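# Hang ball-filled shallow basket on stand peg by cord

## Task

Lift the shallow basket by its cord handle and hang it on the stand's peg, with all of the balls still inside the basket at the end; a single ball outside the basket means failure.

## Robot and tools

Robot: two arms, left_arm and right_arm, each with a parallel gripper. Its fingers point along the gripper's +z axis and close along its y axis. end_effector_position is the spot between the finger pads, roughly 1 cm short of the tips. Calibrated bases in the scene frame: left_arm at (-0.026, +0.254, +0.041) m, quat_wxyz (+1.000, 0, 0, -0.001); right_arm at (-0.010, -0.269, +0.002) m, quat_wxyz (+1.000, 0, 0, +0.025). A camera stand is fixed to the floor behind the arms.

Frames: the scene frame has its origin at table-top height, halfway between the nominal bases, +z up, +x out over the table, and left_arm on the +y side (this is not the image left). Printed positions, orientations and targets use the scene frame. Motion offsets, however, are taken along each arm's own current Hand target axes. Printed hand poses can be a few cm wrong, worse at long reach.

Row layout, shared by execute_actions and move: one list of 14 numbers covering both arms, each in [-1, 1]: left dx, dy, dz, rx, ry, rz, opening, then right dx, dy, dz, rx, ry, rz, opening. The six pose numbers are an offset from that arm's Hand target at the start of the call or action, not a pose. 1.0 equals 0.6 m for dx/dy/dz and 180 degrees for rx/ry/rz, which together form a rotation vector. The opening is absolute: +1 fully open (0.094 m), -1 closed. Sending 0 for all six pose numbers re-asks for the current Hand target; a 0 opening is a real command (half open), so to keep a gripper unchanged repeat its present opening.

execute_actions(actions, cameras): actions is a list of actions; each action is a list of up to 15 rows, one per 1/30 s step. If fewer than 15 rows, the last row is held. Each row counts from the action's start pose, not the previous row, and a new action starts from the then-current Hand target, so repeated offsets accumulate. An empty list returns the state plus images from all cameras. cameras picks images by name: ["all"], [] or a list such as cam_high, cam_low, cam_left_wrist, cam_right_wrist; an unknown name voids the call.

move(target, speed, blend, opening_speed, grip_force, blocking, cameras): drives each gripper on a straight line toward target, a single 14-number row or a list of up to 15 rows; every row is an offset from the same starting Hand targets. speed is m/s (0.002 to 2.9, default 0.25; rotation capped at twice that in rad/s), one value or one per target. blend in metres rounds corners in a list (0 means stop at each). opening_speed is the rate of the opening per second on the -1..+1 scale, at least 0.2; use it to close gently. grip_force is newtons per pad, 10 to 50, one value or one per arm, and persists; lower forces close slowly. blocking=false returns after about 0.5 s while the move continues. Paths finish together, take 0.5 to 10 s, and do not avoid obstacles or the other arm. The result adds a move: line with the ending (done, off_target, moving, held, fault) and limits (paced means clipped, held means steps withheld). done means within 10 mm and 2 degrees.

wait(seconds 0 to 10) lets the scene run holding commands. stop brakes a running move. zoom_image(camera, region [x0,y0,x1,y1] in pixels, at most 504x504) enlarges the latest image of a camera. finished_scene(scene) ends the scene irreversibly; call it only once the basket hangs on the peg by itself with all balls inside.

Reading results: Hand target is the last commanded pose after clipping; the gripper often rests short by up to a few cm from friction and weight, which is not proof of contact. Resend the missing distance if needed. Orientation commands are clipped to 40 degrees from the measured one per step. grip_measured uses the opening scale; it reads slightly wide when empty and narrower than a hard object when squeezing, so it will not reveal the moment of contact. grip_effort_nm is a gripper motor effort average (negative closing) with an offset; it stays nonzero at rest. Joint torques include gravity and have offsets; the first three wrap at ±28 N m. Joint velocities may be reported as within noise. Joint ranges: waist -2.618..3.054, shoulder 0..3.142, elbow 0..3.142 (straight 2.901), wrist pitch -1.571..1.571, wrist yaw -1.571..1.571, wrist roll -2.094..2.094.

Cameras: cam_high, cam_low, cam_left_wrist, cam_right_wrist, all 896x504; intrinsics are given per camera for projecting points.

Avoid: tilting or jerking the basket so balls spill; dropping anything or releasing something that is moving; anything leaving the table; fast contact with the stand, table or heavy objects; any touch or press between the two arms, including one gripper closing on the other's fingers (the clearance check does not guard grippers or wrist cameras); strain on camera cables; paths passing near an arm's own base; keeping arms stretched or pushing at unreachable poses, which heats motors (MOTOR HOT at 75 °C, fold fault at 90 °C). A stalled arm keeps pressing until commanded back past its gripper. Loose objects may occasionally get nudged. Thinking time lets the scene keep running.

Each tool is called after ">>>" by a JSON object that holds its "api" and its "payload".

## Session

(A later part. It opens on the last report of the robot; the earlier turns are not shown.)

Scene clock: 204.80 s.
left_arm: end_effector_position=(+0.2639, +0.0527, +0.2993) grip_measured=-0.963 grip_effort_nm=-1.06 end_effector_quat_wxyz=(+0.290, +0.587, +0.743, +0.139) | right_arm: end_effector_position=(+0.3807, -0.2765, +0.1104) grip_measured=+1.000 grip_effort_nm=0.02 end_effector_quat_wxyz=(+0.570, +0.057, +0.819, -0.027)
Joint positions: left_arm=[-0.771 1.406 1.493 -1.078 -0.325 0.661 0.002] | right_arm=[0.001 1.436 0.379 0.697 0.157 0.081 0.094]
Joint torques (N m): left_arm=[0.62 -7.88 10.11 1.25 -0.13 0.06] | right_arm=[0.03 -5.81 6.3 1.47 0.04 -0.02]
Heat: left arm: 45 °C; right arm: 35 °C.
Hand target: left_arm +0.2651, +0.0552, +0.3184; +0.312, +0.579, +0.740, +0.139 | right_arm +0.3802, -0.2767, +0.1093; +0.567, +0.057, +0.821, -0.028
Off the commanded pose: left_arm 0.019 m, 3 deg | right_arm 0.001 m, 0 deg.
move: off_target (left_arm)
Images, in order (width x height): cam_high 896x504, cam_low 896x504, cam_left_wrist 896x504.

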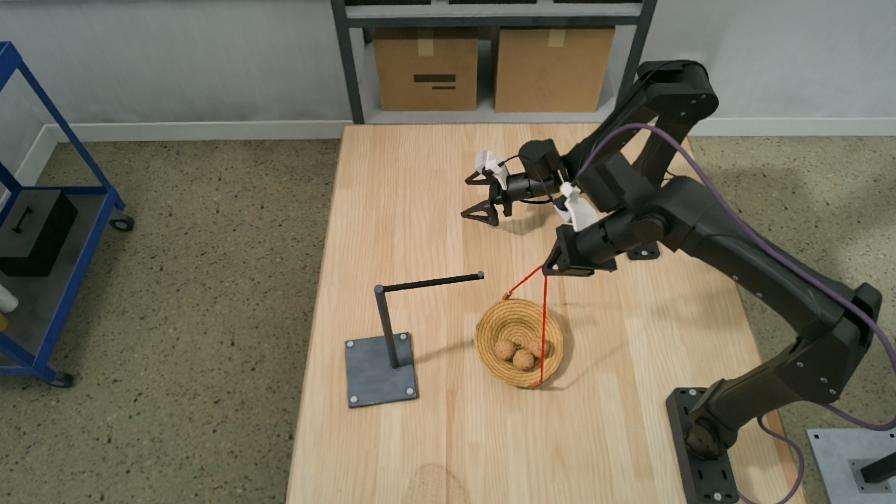

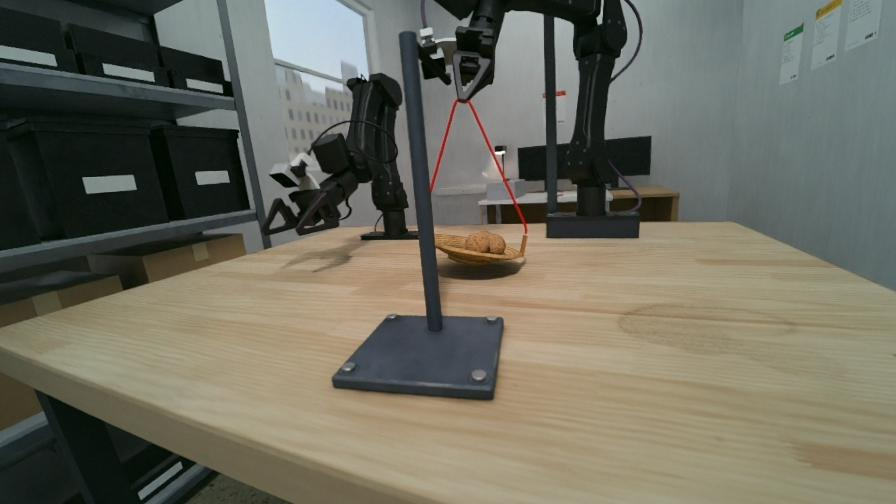

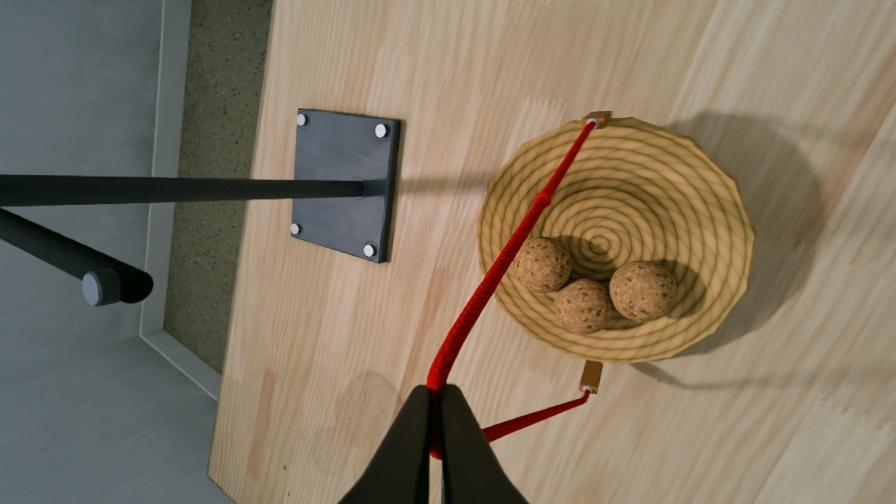

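>>> {"api": "move", "payload": {"target": [-0.0218,0.1102,-0.0872,0,0,0,-1,0,0,0,0,0,0,1], "speed": 0.04, "cameras": ["cam_low","cam_left_wrist","cam_high"]}}

>>> {"api": "zoom_image", "payload": {"camera": "cam_low", "region": [350, 0, 570, 260]}}

Scene clock: 224.03 s.
left_arm: end_effector_position=(+0.2817, +0.0703, +0.3953) grip_measured=-0.963 grip_effort_nm=-1.06 end_effector_quat_wxyz=(+0.308, +0.580, +0.741, +0.137) | right_arm: end_effector_position=(+0.3807, -0.2765, +0.1104) grip_measured=+1.000 grip_effort_nm=0.02 end_effector_quat_wxyz=(+0.570, +0.057, +0.819, -0.027)
Joint positions: left_arm=[-0.672 1.569 2.054 -1.414 -0.268 0.744 0.002] | right_arm=[0.001 1.436 0.379 0.697 0.157 0.081 0.094]
Joint torques (N m): left_arm=[0.59 -4.96 8.54 1.35 -0.09 0.07] | right_arm=[0.09 -5.78 6.3 1.48 0.04 -0.01]
Heat: left arm: 47 °C; right arm: 35 °C.
Hand target: left_arm +0.2852, +0.0703, +0.4001; +0.312, +0.579, +0.740, +0.139 | right_arm +0.3802, -0.2767, +0.1093; +0.567, +0.057, +0.821, -0.028
Off the commanded pose: left_arm 0.006 m, 0 deg | right_arm 0.001 m, 0 deg.
move: done
Images, in order (width x height): cam_high 896x504, cam_low 896x504, cam_left_wrist 896x504.

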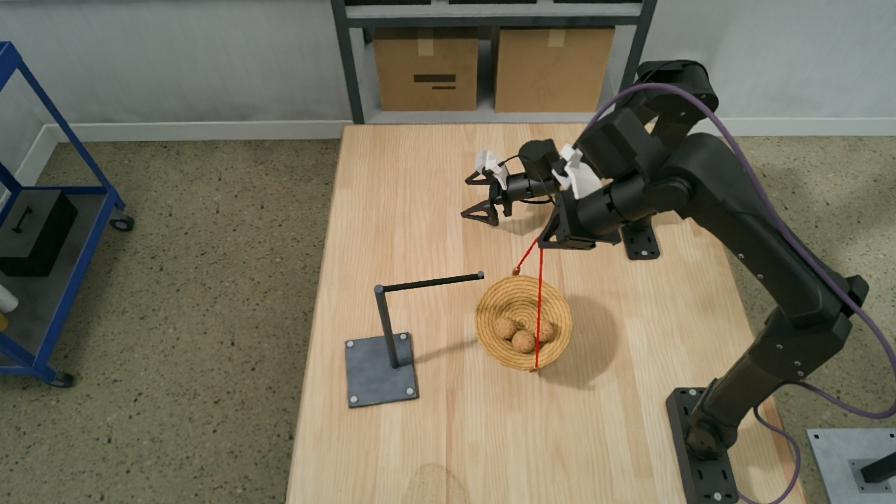

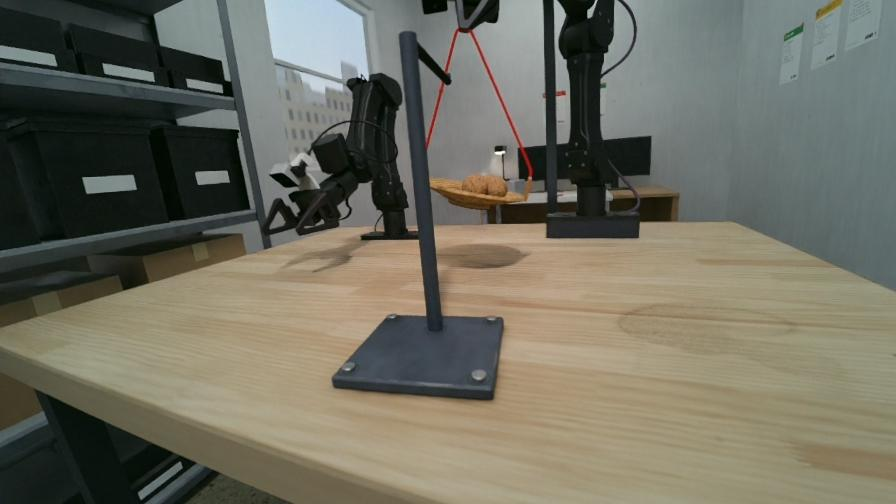

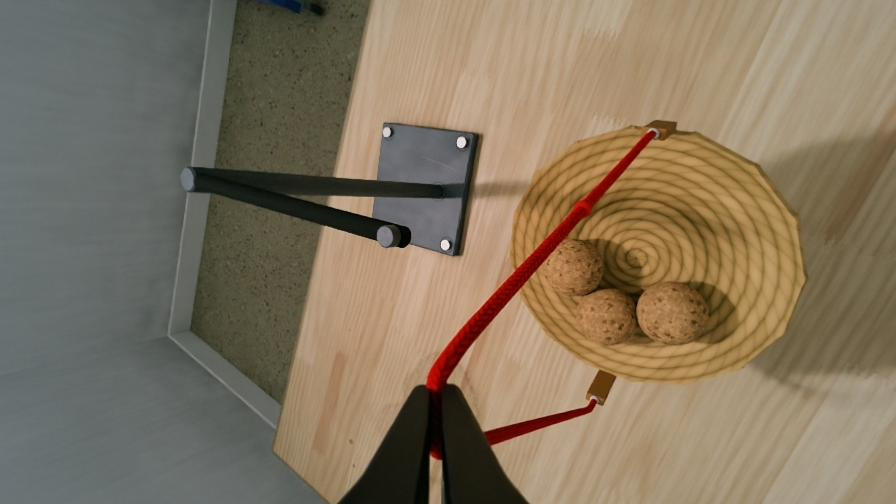

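Scaled by 1.938 from the camera's 896x504 image, which has a finer 1280x720 frame.

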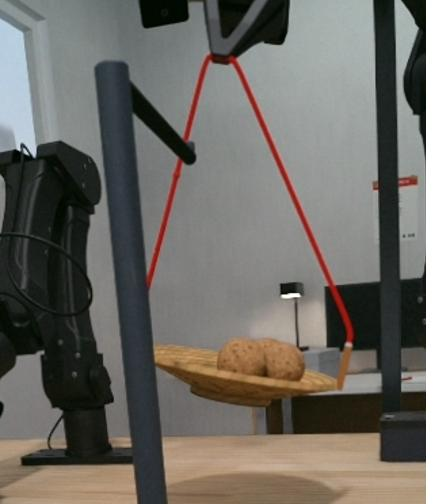

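>>> {"api": "move", "payload": {"target": [0.0005,0.1638,0.1212,0,0,0,-1,0,0,0,0,0,0,1], "speed": 0.035, "cameras": ["cam_low","cam_left_wrist","cam_high"]}}

>>> {"api": "zoom_image", "payload": {"camera": "cam_low", "region": [350, 0, 570, 260]}}

>>> {"api": "zoom_image", "payload": {"camera": "cam_high", "region": [370, 200, 550, 380]}}

Scene clock: 237.57 s.
left_arm: end_effector_position=(+0.4014, +0.0884, +0.4020) grip_measured=-0.963 grip_effort_nm=-1.06 end_effector_quat_wxyz=(+0.316, +0.577, +0.740, +0.141) | right_arm: end_effector_position=(+0.3807, -0.2765, +0.1104) grip_measured=+1.000 grip_effort_nm=0.02 end_effector_quat_wxyz=(+0.570, +0.057, +0.819, -0.027)
Joint positions: left_arm=[-0.414 2.059 2.738 -1.551 -0.113 0.95 0.002] | right_arm=[0.001 1.436 0.379 0.697 0.157 0.081 0.094]
Joint torques (N m): left_arm=[0.53 -8.43 7.42 1.47 0.04 0.07] | right_arm=[0.06 -5.76 6.31 1.48 0.04 -0.01]
Heat: left arm: 46 °C; right arm: 35 °C.
Hand target: left_arm +0.4062, +0.0878, +0.3999; +0.312, +0.579, +0.740, +0.139 | right_arm +0.3802, -0.2767, +0.1093; +0.567, +0.057, +0.821, -0.028
Off the commanded pose: left_arm 0.005 m, 1 deg | right_arm 0.001 m, 0 deg.
joint sent to its limit (left arm) — joint 4 (wrist pitch), lower limit. The joint targets still meet the commanded pose.
move: done
Images, in order (width x height): cam_high 896x504, cam_low 896x504, cam_left_wrist 896x504.

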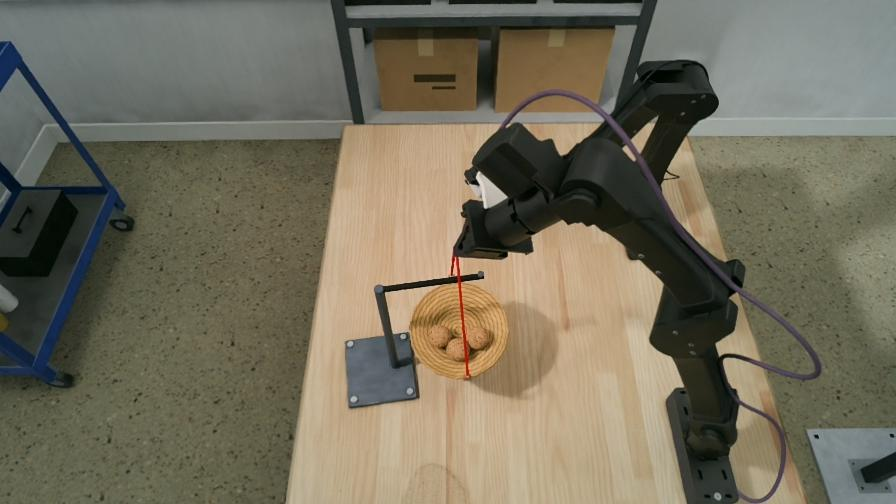

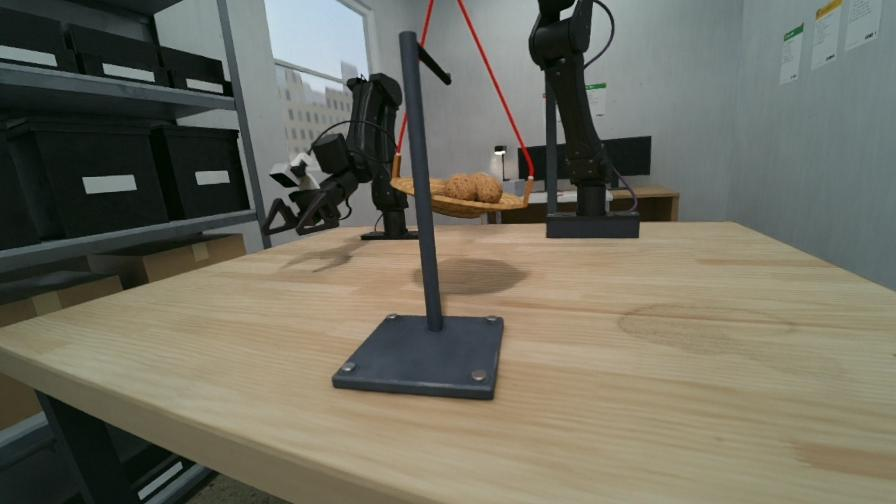

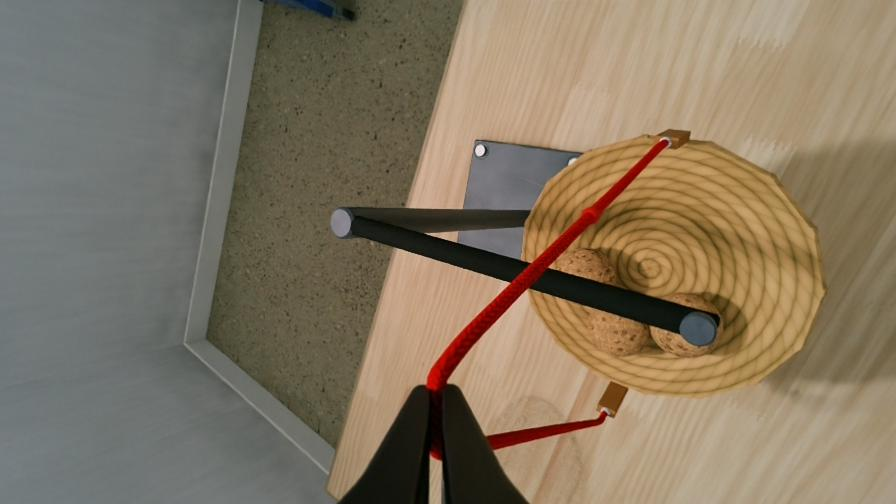

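Scaled by 1.938 from the camera's 896x504 image, which has a finer 1280x720 frame.

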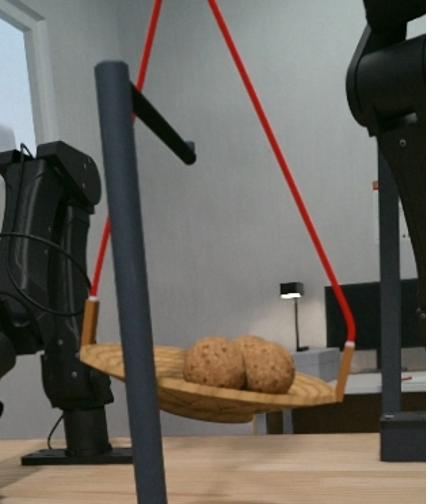

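Scaled by 2.800 from the camera's 896x504 image, which has a finer 1280x720 frame.

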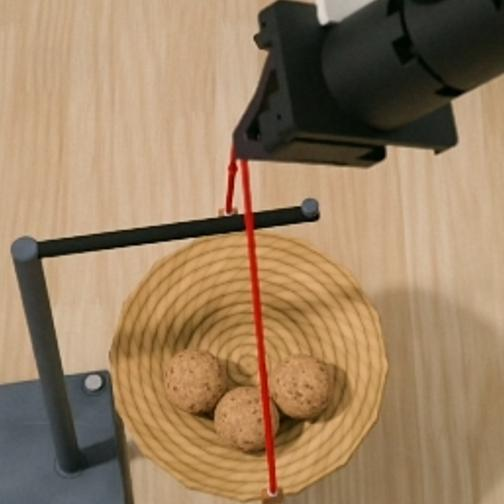

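>>> {"api": "move", "payload": {"target": [0.0172,-0.053,0.0585,0,0,0,-1,0,0,0,0,0,0,1], "speed": 0.03, "cameras": ["cam_low","cam_left_wrist","cam_high"]}}

>>> {"api": "zoom_image", "payload": {"camera": "cam_low", "region": [400, 20, 480, 90]}}

>>> {"api": "zoom_image", "payload": {"camera": "cam_left_wrist", "region": [340, 300, 560, 500]}}

>>> {"api": "zoom_image", "payload": {"camera": "cam_high", "region": [410, 230, 510, 300]}}

Scene clock: 255.27 s.
left_arm: end_effector_position=(+0.4058, +0.0844, +0.3297) grip_measured=-0.963 grip_effort_nm=-1.06 end_effector_quat_wxyz=(+0.280, +0.588, +0.747, +0.131) | right_arm: end_effector_position=(+0.3807, -0.2765, +0.1104) grip_measured=+1.000 grip_effort_nm=0.02 end_effector_quat_wxyz=(+0.570, +0.057, +0.819, -0.027)
Joint positions: left_arm=[-0.417 1.866 2.125 -1.211 -0.112 0.95 0.002] | right_arm=[0.001 1.436 0.379 0.697 0.157 0.081 0.094]
Joint torques (N m): left_arm=[-0.51 -15.2 5.89 1.75 -0.05 -0.08] | right_arm=[0.06 -5.75 6.34 1.46 0.05 -0.02]
Heat: left arm: 45 °C; right arm: 35 °C.
Hand target: left_arm +0.4022, +0.0829, +0.3519; +0.312, +0.579, +0.740, +0.139 | right_arm +0.3802, -0.2767, +0.1093; +0.567, +0.057, +0.821, -0.028
Off the commanded pose: left_arm 0.023 m, 4 deg | right_arm 0.001 m, 0 deg.
move: off_target (left_arm)
Images, in order (width x height): cam_high 896x504, cam_low 896x504, cam_left_wrist 896x504.

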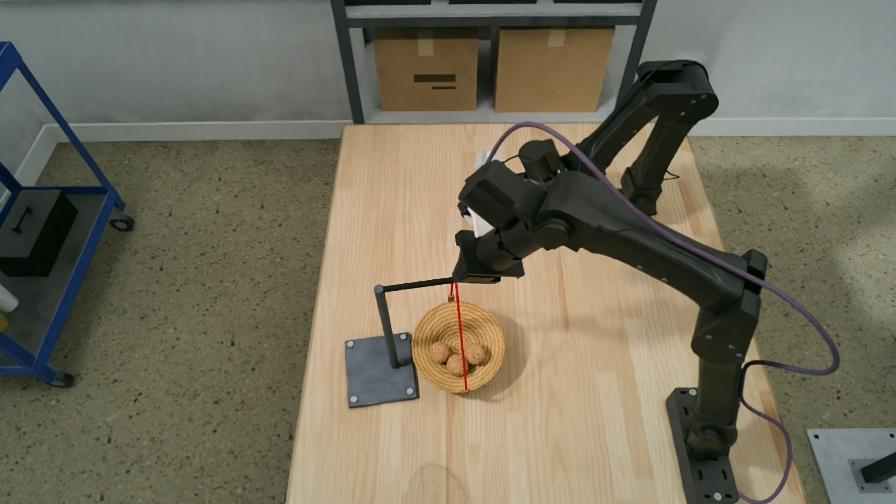

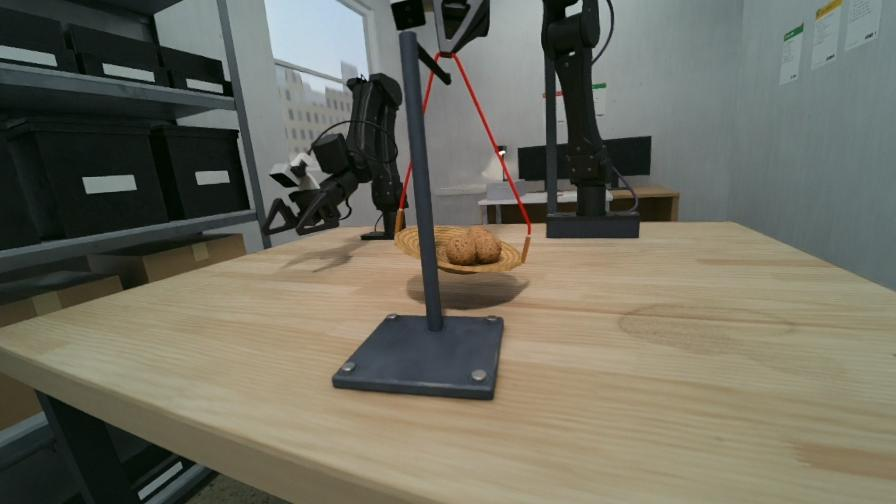

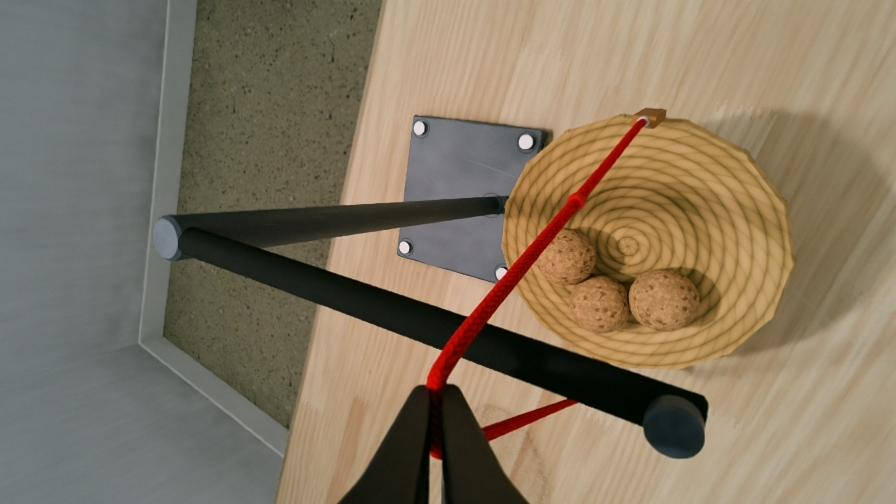

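Scaled by 6.300 from the camera's 896x504 image, which has a finer 1280x720 frame.

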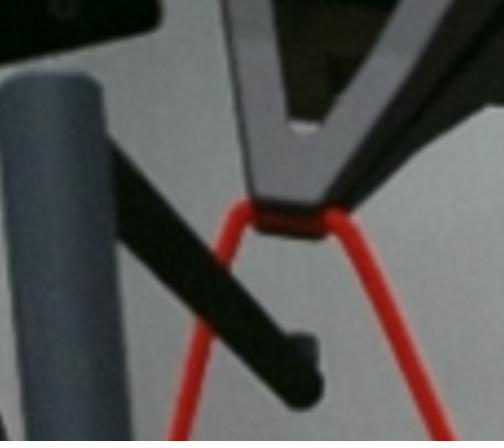

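Scaled by 2.291 from the camera's 896x504 image, which has a finer 1280x720 frame.

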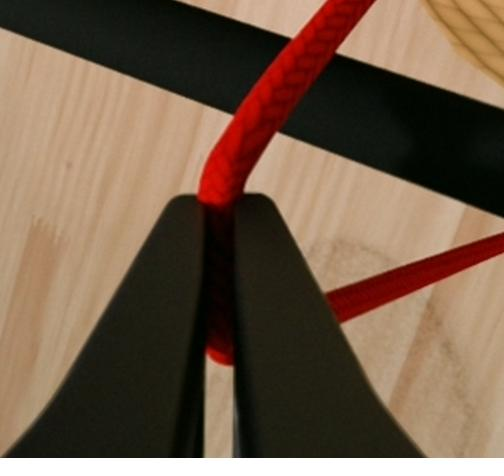

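Scaled by 5.040 from the camera's 896x504 image, which has a finer 1280x720 frame.

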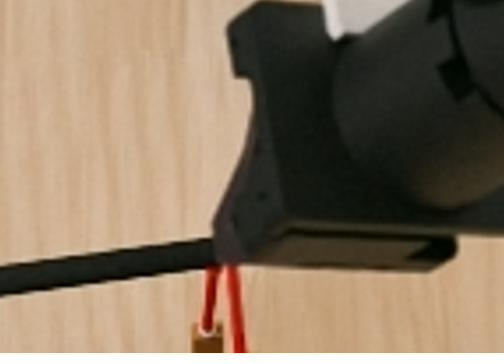

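>>> {"api": "move", "payload": {"target": [-0.0003,-0.0133,0.0163,0,0,0,-1,0,0,0,0,0,0,1], "speed": 0.02, "cameras": ["cam_low","cam_left_wrist"]}}

>>> {"api": "zoom_image", "payload": {"camera": "cam_low", "region": [400, 20, 480, 90]}}

>>> {"api": "zoom_image", "payload": {"camera": "cam_left_wrist", "region": [340, 300, 560, 500]}}

Scene clock: 279.50 s.
left_arm: end_effector_position=(+0.4048, +0.0799, +0.3188) grip_measured=-0.963 grip_effort_nm=-1.06 end_effector_quat_wxyz=(+0.281, +0.589, +0.746, +0.130) | right_arm: end_effector_position=(+0.3807, -0.2765, +0.1104) grip_measured=+1.000 grip_effort_nm=0.02 end_effector_quat_wxyz=(+0.570, +0.057, +0.819, -0.027)
Joint positions: left_arm=[-0.428 1.841 2.043 -1.151 -0.115 0.944 0.002] | right_arm=[0.001 1.436 0.379 0.697 0.157 0.081 0.094]
Joint torques (N m): left_arm=[-0.53 -14.9 6.05 1.75 -0.06 -0.1] | right_arm=[0.08 -5.78 6.3 1.47 0.03 -0.01]
Motor temperatures (°C): left_arm=[23 36 43 34 26 26 30] | right_arm=[24 28 34 36 23 24 25]
Heat: left arm: 43 °C; right arm: 36 °C.
Hand target: left_arm +0.4021, +0.0788, +0.3399; +0.312, +0.579, +0.740, +0.139 | right_arm +0.3802, -0.2767, +0.1093; +0.567, +0.057, +0.821, -0.028
Off the commanded pose: left_arm 0.021 m, 4 deg | right_arm 0.001 m, 0 deg.
move: off_target (left_arm)
Images, in order (width x height): cam_low 896x504, cam_left_wrist 896x504.

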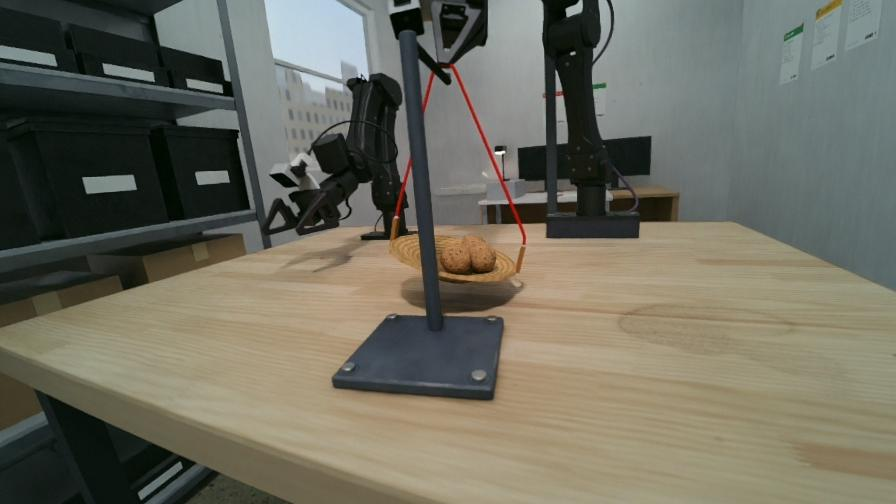

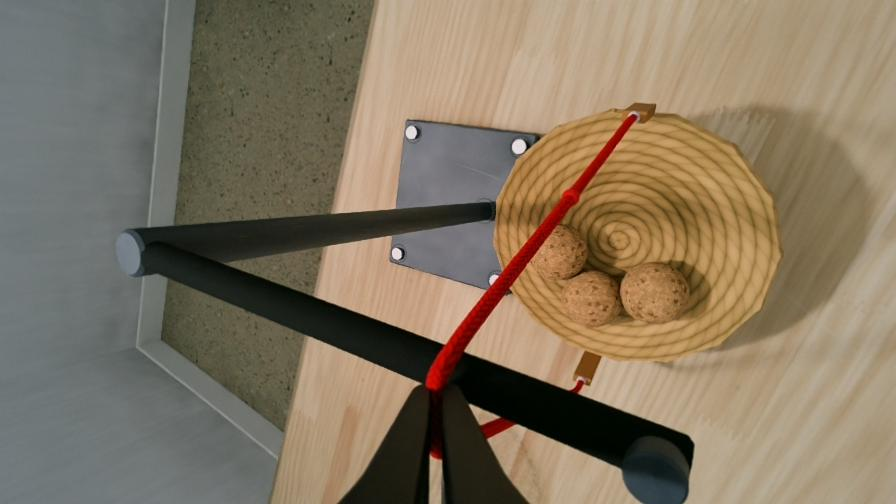

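Scaled by 6.300 from the camera's 896x504 image, which has a finer 1280x720 frame.

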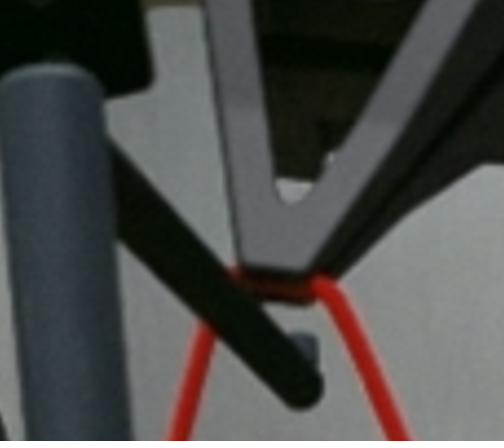

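Scaled by 2.291 from the camera's 896x504 image, which has a finer 1280x720 frame.

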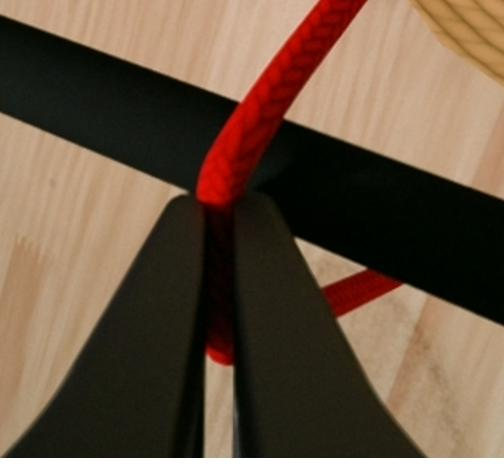

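>>> {"api": "move", "payload": {"target": [0,0,0,0,0,0,-0.8,0,0,0,0,0,0,1], "opening_speed": 0.2, "cameras": ["cam_low","cam_left_wrist"]}}

>>> {"api": "zoom_image", "payload": {"camera": "cam_low", "region": [400, 20, 480, 90]}}

>>> {"api": "zoom_image", "payload": {"camera": "cam_left_wrist", "region": [340, 300, 560, 500]}}

Scene clock: 290.60 s.
left_arm: end_effector_position=(+0.4073, +0.0793, +0.3277) grip_measured=-0.803 grip_effort_nm=0.12 end_effector_quat_wxyz=(+0.297, +0.585, +0.743, +0.135) | right_arm: end_effector_position=(+0.3807, -0.2765, +0.1104) grip_measured=+1.000 grip_effort_nm=0.02 end_effector_quat_wxyz=(+0.570, +0.057, +0.819, -0.027)
Joint positions: left_arm=[-0.428 1.829 2.043 -1.129 -0.118 0.944 0.009] | right_arm=[0.001 1.436 0.379 0.697 0.157 0.081 0.094]
Joint torques (N m): left_arm=[-0.54 -13.39 6.12 1.57 -0.07 -0.1] | right_arm=[0.06 -5.76 6.34 1.47 0.03 -0.02]
Heat: left arm: 43 °C; right arm: 36 °C.
Hand target: left_arm +0.4022, +0.0788, +0.3398; +0.312, +0.579, +0.740, +0.139 | right_arm +0.3802, -0.2767, +0.1093; +0.567, +0.057, +0.821, -0.028
Off the commanded pose: left_arm 0.013 m, 2 deg | right_arm 0.001 m, 0 deg.
move: off_target (left_arm)
Images, in order (width x height): cam_low 896x504, cam_left_wrist 896x504.

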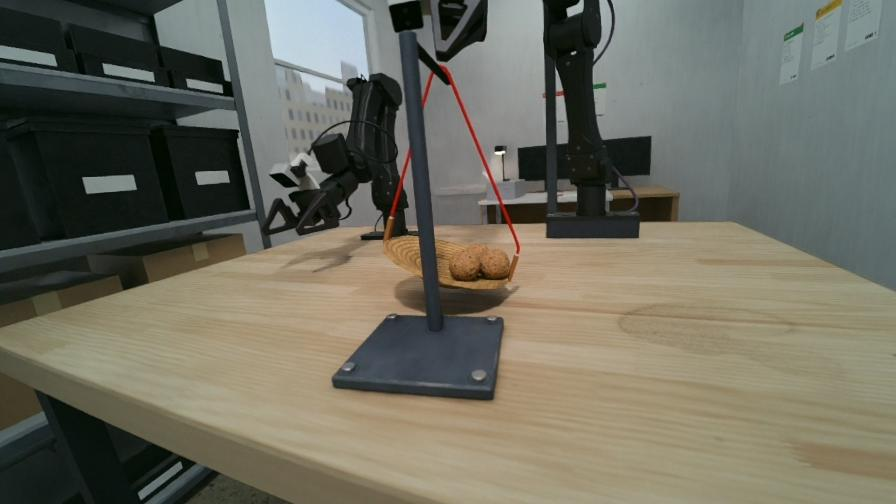

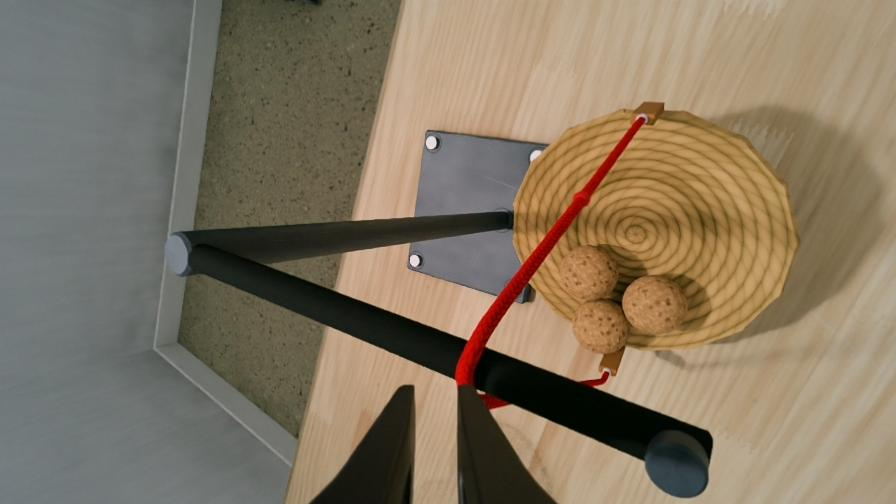

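Scaled by 6.300 from the camera's 896x504 image, which has a finer 1280x720 frame.

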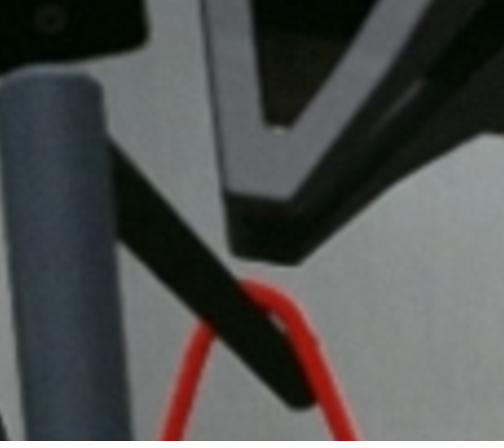

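Scaled by 2.291 from the camera's 896x504 image, which has a finer 1280x720 frame.

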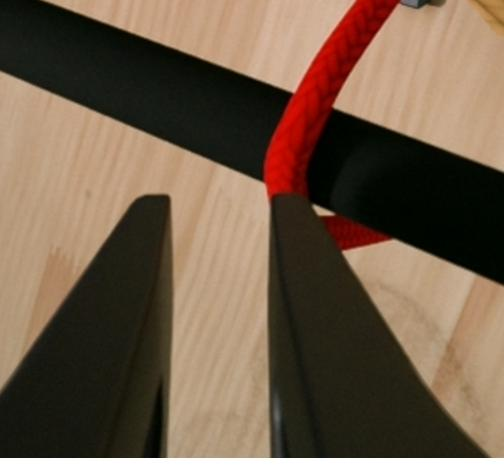

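>>> {"api": "wait", "payload": {"seconds": 0.5, "cameras": ["cam_low","cam_left_wrist","cam_high"]}}

>>> {"api": "zoom_image", "payload": {"camera": "cam_low", "region": [370, 50, 550, 310]}}

>>> {"api": "zoom_image", "payload": {"camera": "cam_high", "region": [390, 250, 540, 400]}}

Scene clock: 297.90 s.
left_arm: end_effector_position=(+0.4073, +0.0793, +0.3277) grip_measured=-0.803 grip_effort_nm=0.12 end_effector_quat_wxyz=(+0.297, +0.585, +0.743, +0.135) | right_arm: end_effector_position=(+0.3807, -0.2765, +0.1104) grip_measured=+1.000 grip_effort_nm=0.02 end_effector_quat_wxyz=(+0.570, +0.057, +0.819, -0.027)
Joint positions: left_arm=[-0.428 1.829 2.043 -1.129 -0.118 0.944 0.009] | right_arm=[0.001 1.436 0.379 0.697 0.157 0.081 0.094]
Joint torques (N m): left_arm=[-0.54 -13.39 6.12 1.56 -0.06 -0.09] | right_arm=[0.03 -5.76 6.3 1.48 0.04 -0.01]
Heat: left arm: 43 °C; right arm: 36 °C.
Hand target: left_arm +0.4022, +0.0788, +0.3398; +0.312, +0.579, +0.740, +0.139 | right_arm +0.3802, -0.2767, +0.1093; +0.567, +0.057, +0.821, -0.028
Tool commands: left_gripper/opening=-0.8 right_gripper/opening=+1.0
Off the commanded pose: left_arm 0.013 m, 2 deg | right_arm 0.001 m, 0 deg.
wait: 0.50 s; at rest from the start
Images, in order (width x height): cam_high 896x504, cam_low 896x504, cam_left_wrist 896x504.

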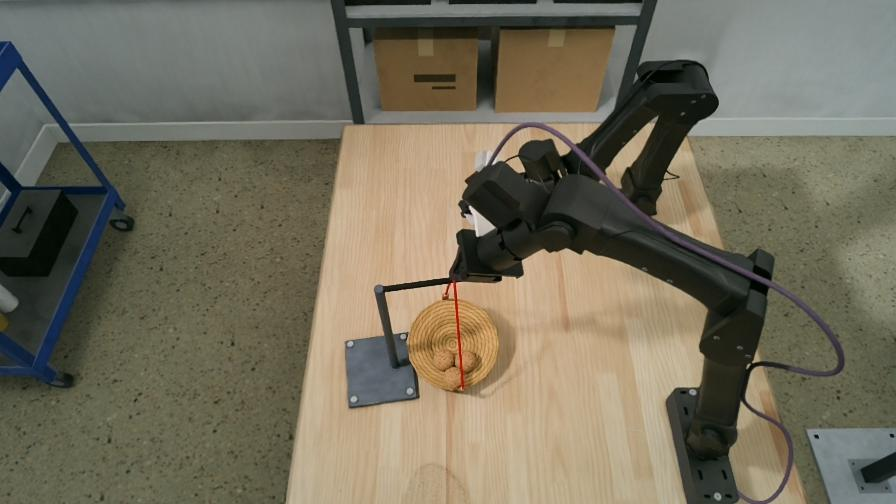

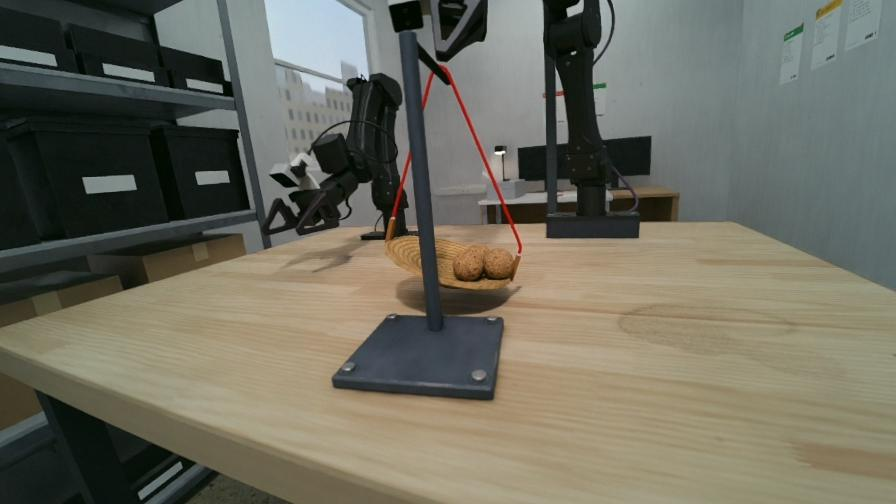

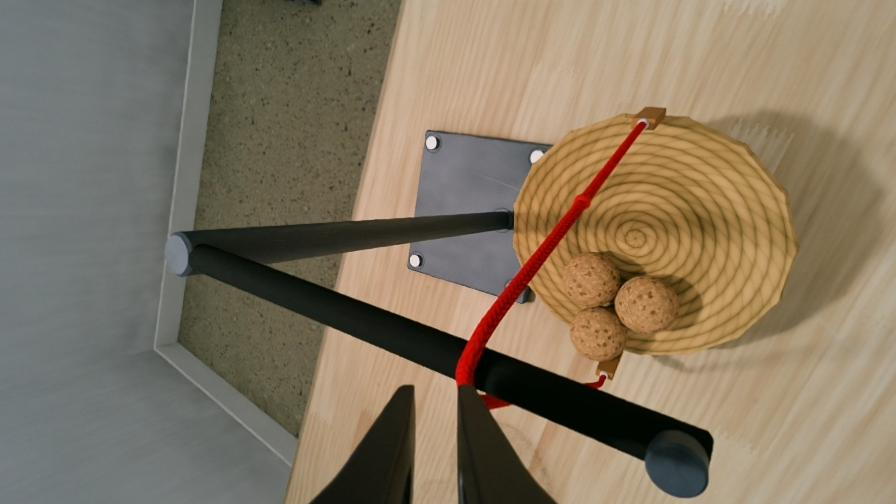

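Scaled by 1.938 from the camera's 896x504 image, which has a finer 1280x720 frame.

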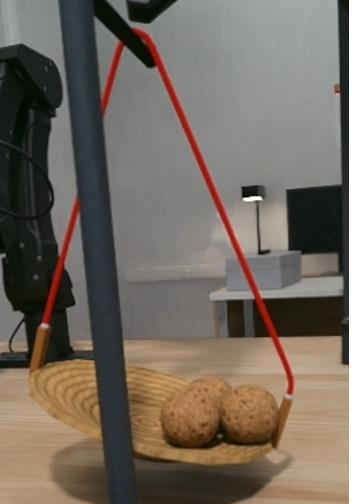

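Scaled by 3.360 from the camera's 896x504 image, which has a finer 1280x720 frame.

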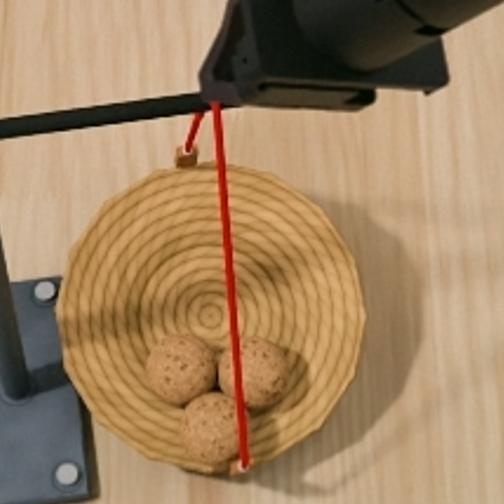

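>>> {"api": "move", "payload": {"target": [0.0263,0.0127,-0.0098,0,0,0,-0.55,0,0,0,0,0,0,1], "speed": 0.04, "cameras": ["cam_low","cam_left_wrist","cam_high"]}}

>>> {"api": "zoom_image", "payload": {"camera": "cam_low", "region": [370, 20, 550, 310]}}

Scene clock: 364.83 s.
left_arm: end_effector_position=(+0.4089, +0.0942, +0.3376) grip_measured=-0.553 grip_effort_nm=0.12 end_effector_quat_wxyz=(+0.305, +0.578, +0.744, +0.141) | right_arm: end_effector_position=(+0.3807, -0.2765, +0.1104) grip_measured=+1.000 grip_effort_nm=0.02 end_effector_quat_wxyz=(+0.570, +0.057, +0.819, -0.027)
Joint positions: left_arm=[-0.392 1.806 2.043 -1.129 -0.104 0.963 0.021] | right_arm=[0.001 1.436 0.379 0.697 0.157 0.081 0.094]
Joint torques (N m): left_arm=[0.38 -13.09 5.22 1.5 0.11 0.06] | right_arm=[0.06 -5.78 6.34 1.47 0.04 -0.02]
Heat: left arm: 43 °C; right arm: 36 °C.
Hand target: left_arm +0.4022, +0.0968, +0.3439; +0.312, +0.579, +0.740, +0.139 | right_arm +0.3802, -0.2767, +0.1093; +0.567, +0.057, +0.821, -0.028
Off the commanded pose: left_arm 0.009 m, 1 deg | right_arm 0.001 m, 0 deg.
move: done
Images, in order (width x height): cam_high 896x504, cam_low 896x504, cam_left_wrist 896x504.

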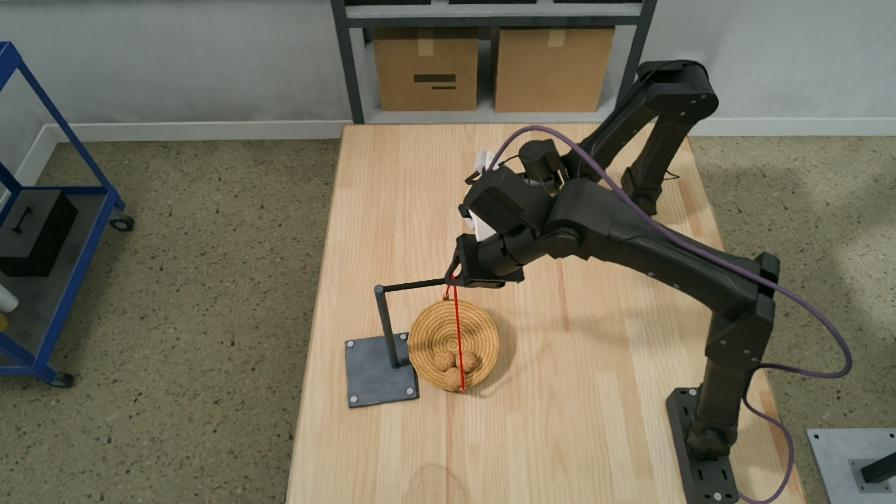

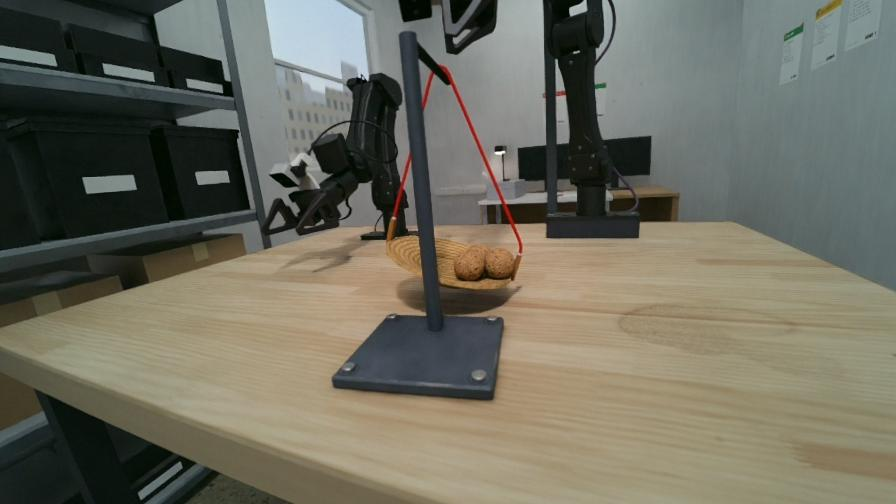

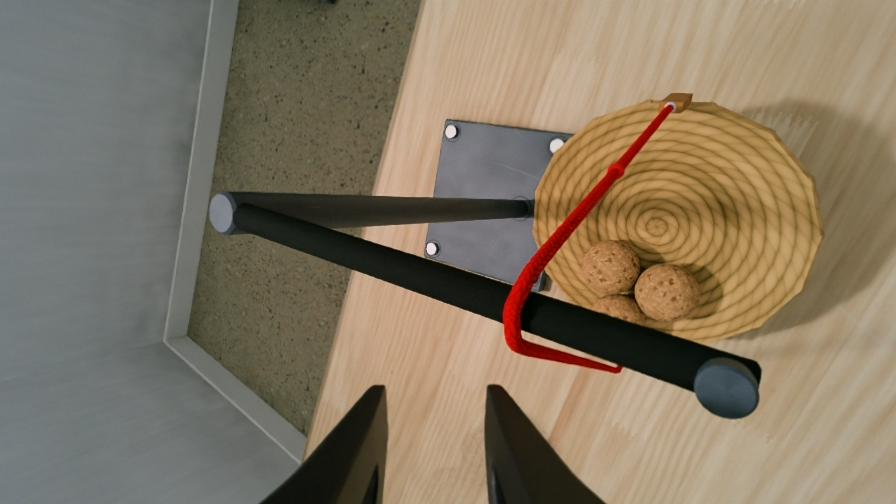

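Scaled by 1.738 from the camera's 896x504 image, which has a finer 1280x720 frame.

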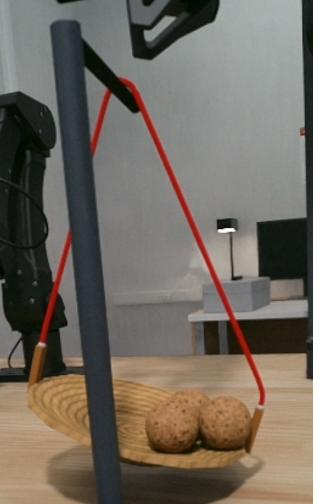

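>>> {"api": "zoom_image", "payload": {"camera": "cam_low", "region": [410, 20, 490, 110]}}

Scaled by 5.600 from the camera's 896x504 image, which has a finer 1280x720 frame.

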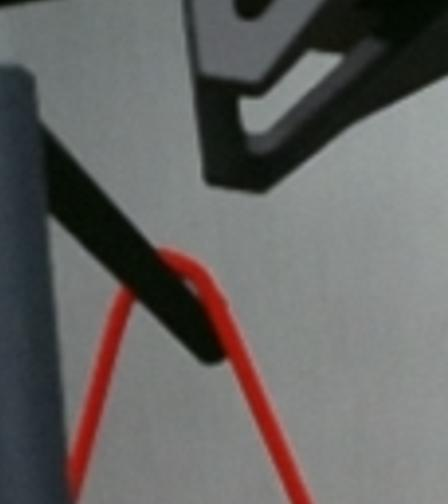

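>>> {"api": "move", "payload": {"target": [0.0223,-0.0317,0.0438,0,0,0,-0.55,0,0,0,0,0,0,1], "speed": 0.03, "cameras": ["cam_low","cam_left_wrist"]}}

>>> {"api": "zoom_image", "payload": {"camera": "cam_low", "region": [410, 20, 490, 110]}}

Scene clock: 396.53 s.
left_arm: end_effector_position=(+0.4065, +0.0961, +0.2983) grip_measured=-0.553 grip_effort_nm=0.12 end_effector_quat_wxyz=(+0.298, +0.581, +0.744, +0.138) | right_arm: end_effector_position=(+0.3807, -0.2765, +0.1104) grip_measured=+1.000 grip_effort_nm=0.02 end_effector_quat_wxyz=(+0.570, +0.057, +0.819, -0.027)
Joint positions: left_arm=[-0.388 1.743 1.808 -0.972 -0.099 0.97 0.021] | right_arm=[0.001 1.436 0.379 0.697 0.157 0.081 0.094]
Joint torques (N m): left_arm=[0.72 -13.34 5.93 1.58 0.1 0.07] | right_arm=[0.05 -5.78 6.27 1.49 0.05 -0.02]
Heat: left arm: 42 °C; right arm: 36 °C.
Hand target: left_arm +0.4022, +0.0999, +0.3090; +0.312, +0.579, +0.740, +0.139 | right_arm +0.3802, -0.2767, +0.1093; +0.567, +0.057, +0.821, -0.028
Off the commanded pose: left_arm 0.012 m, 2 deg | right_arm 0.001 m, 0 deg.
move: off_target (left_arm)
Images, in order (width x height): cam_low 896x504, cam_left_wrist 896x504.

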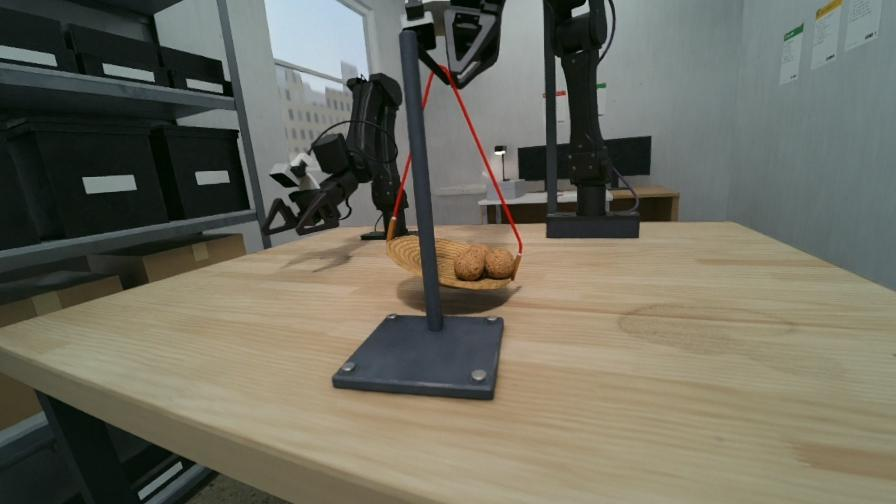

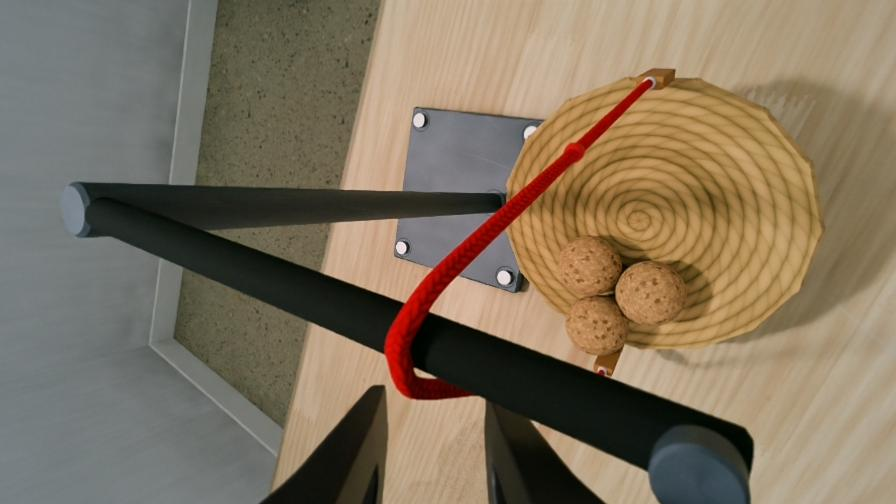

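Scaled by 5.600 from the camera's 896x504 image, which has a finer 1280x720 frame.

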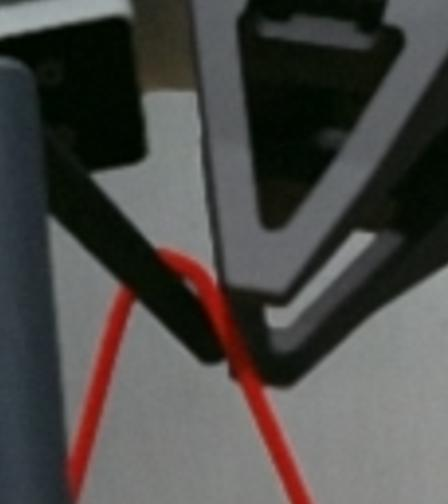

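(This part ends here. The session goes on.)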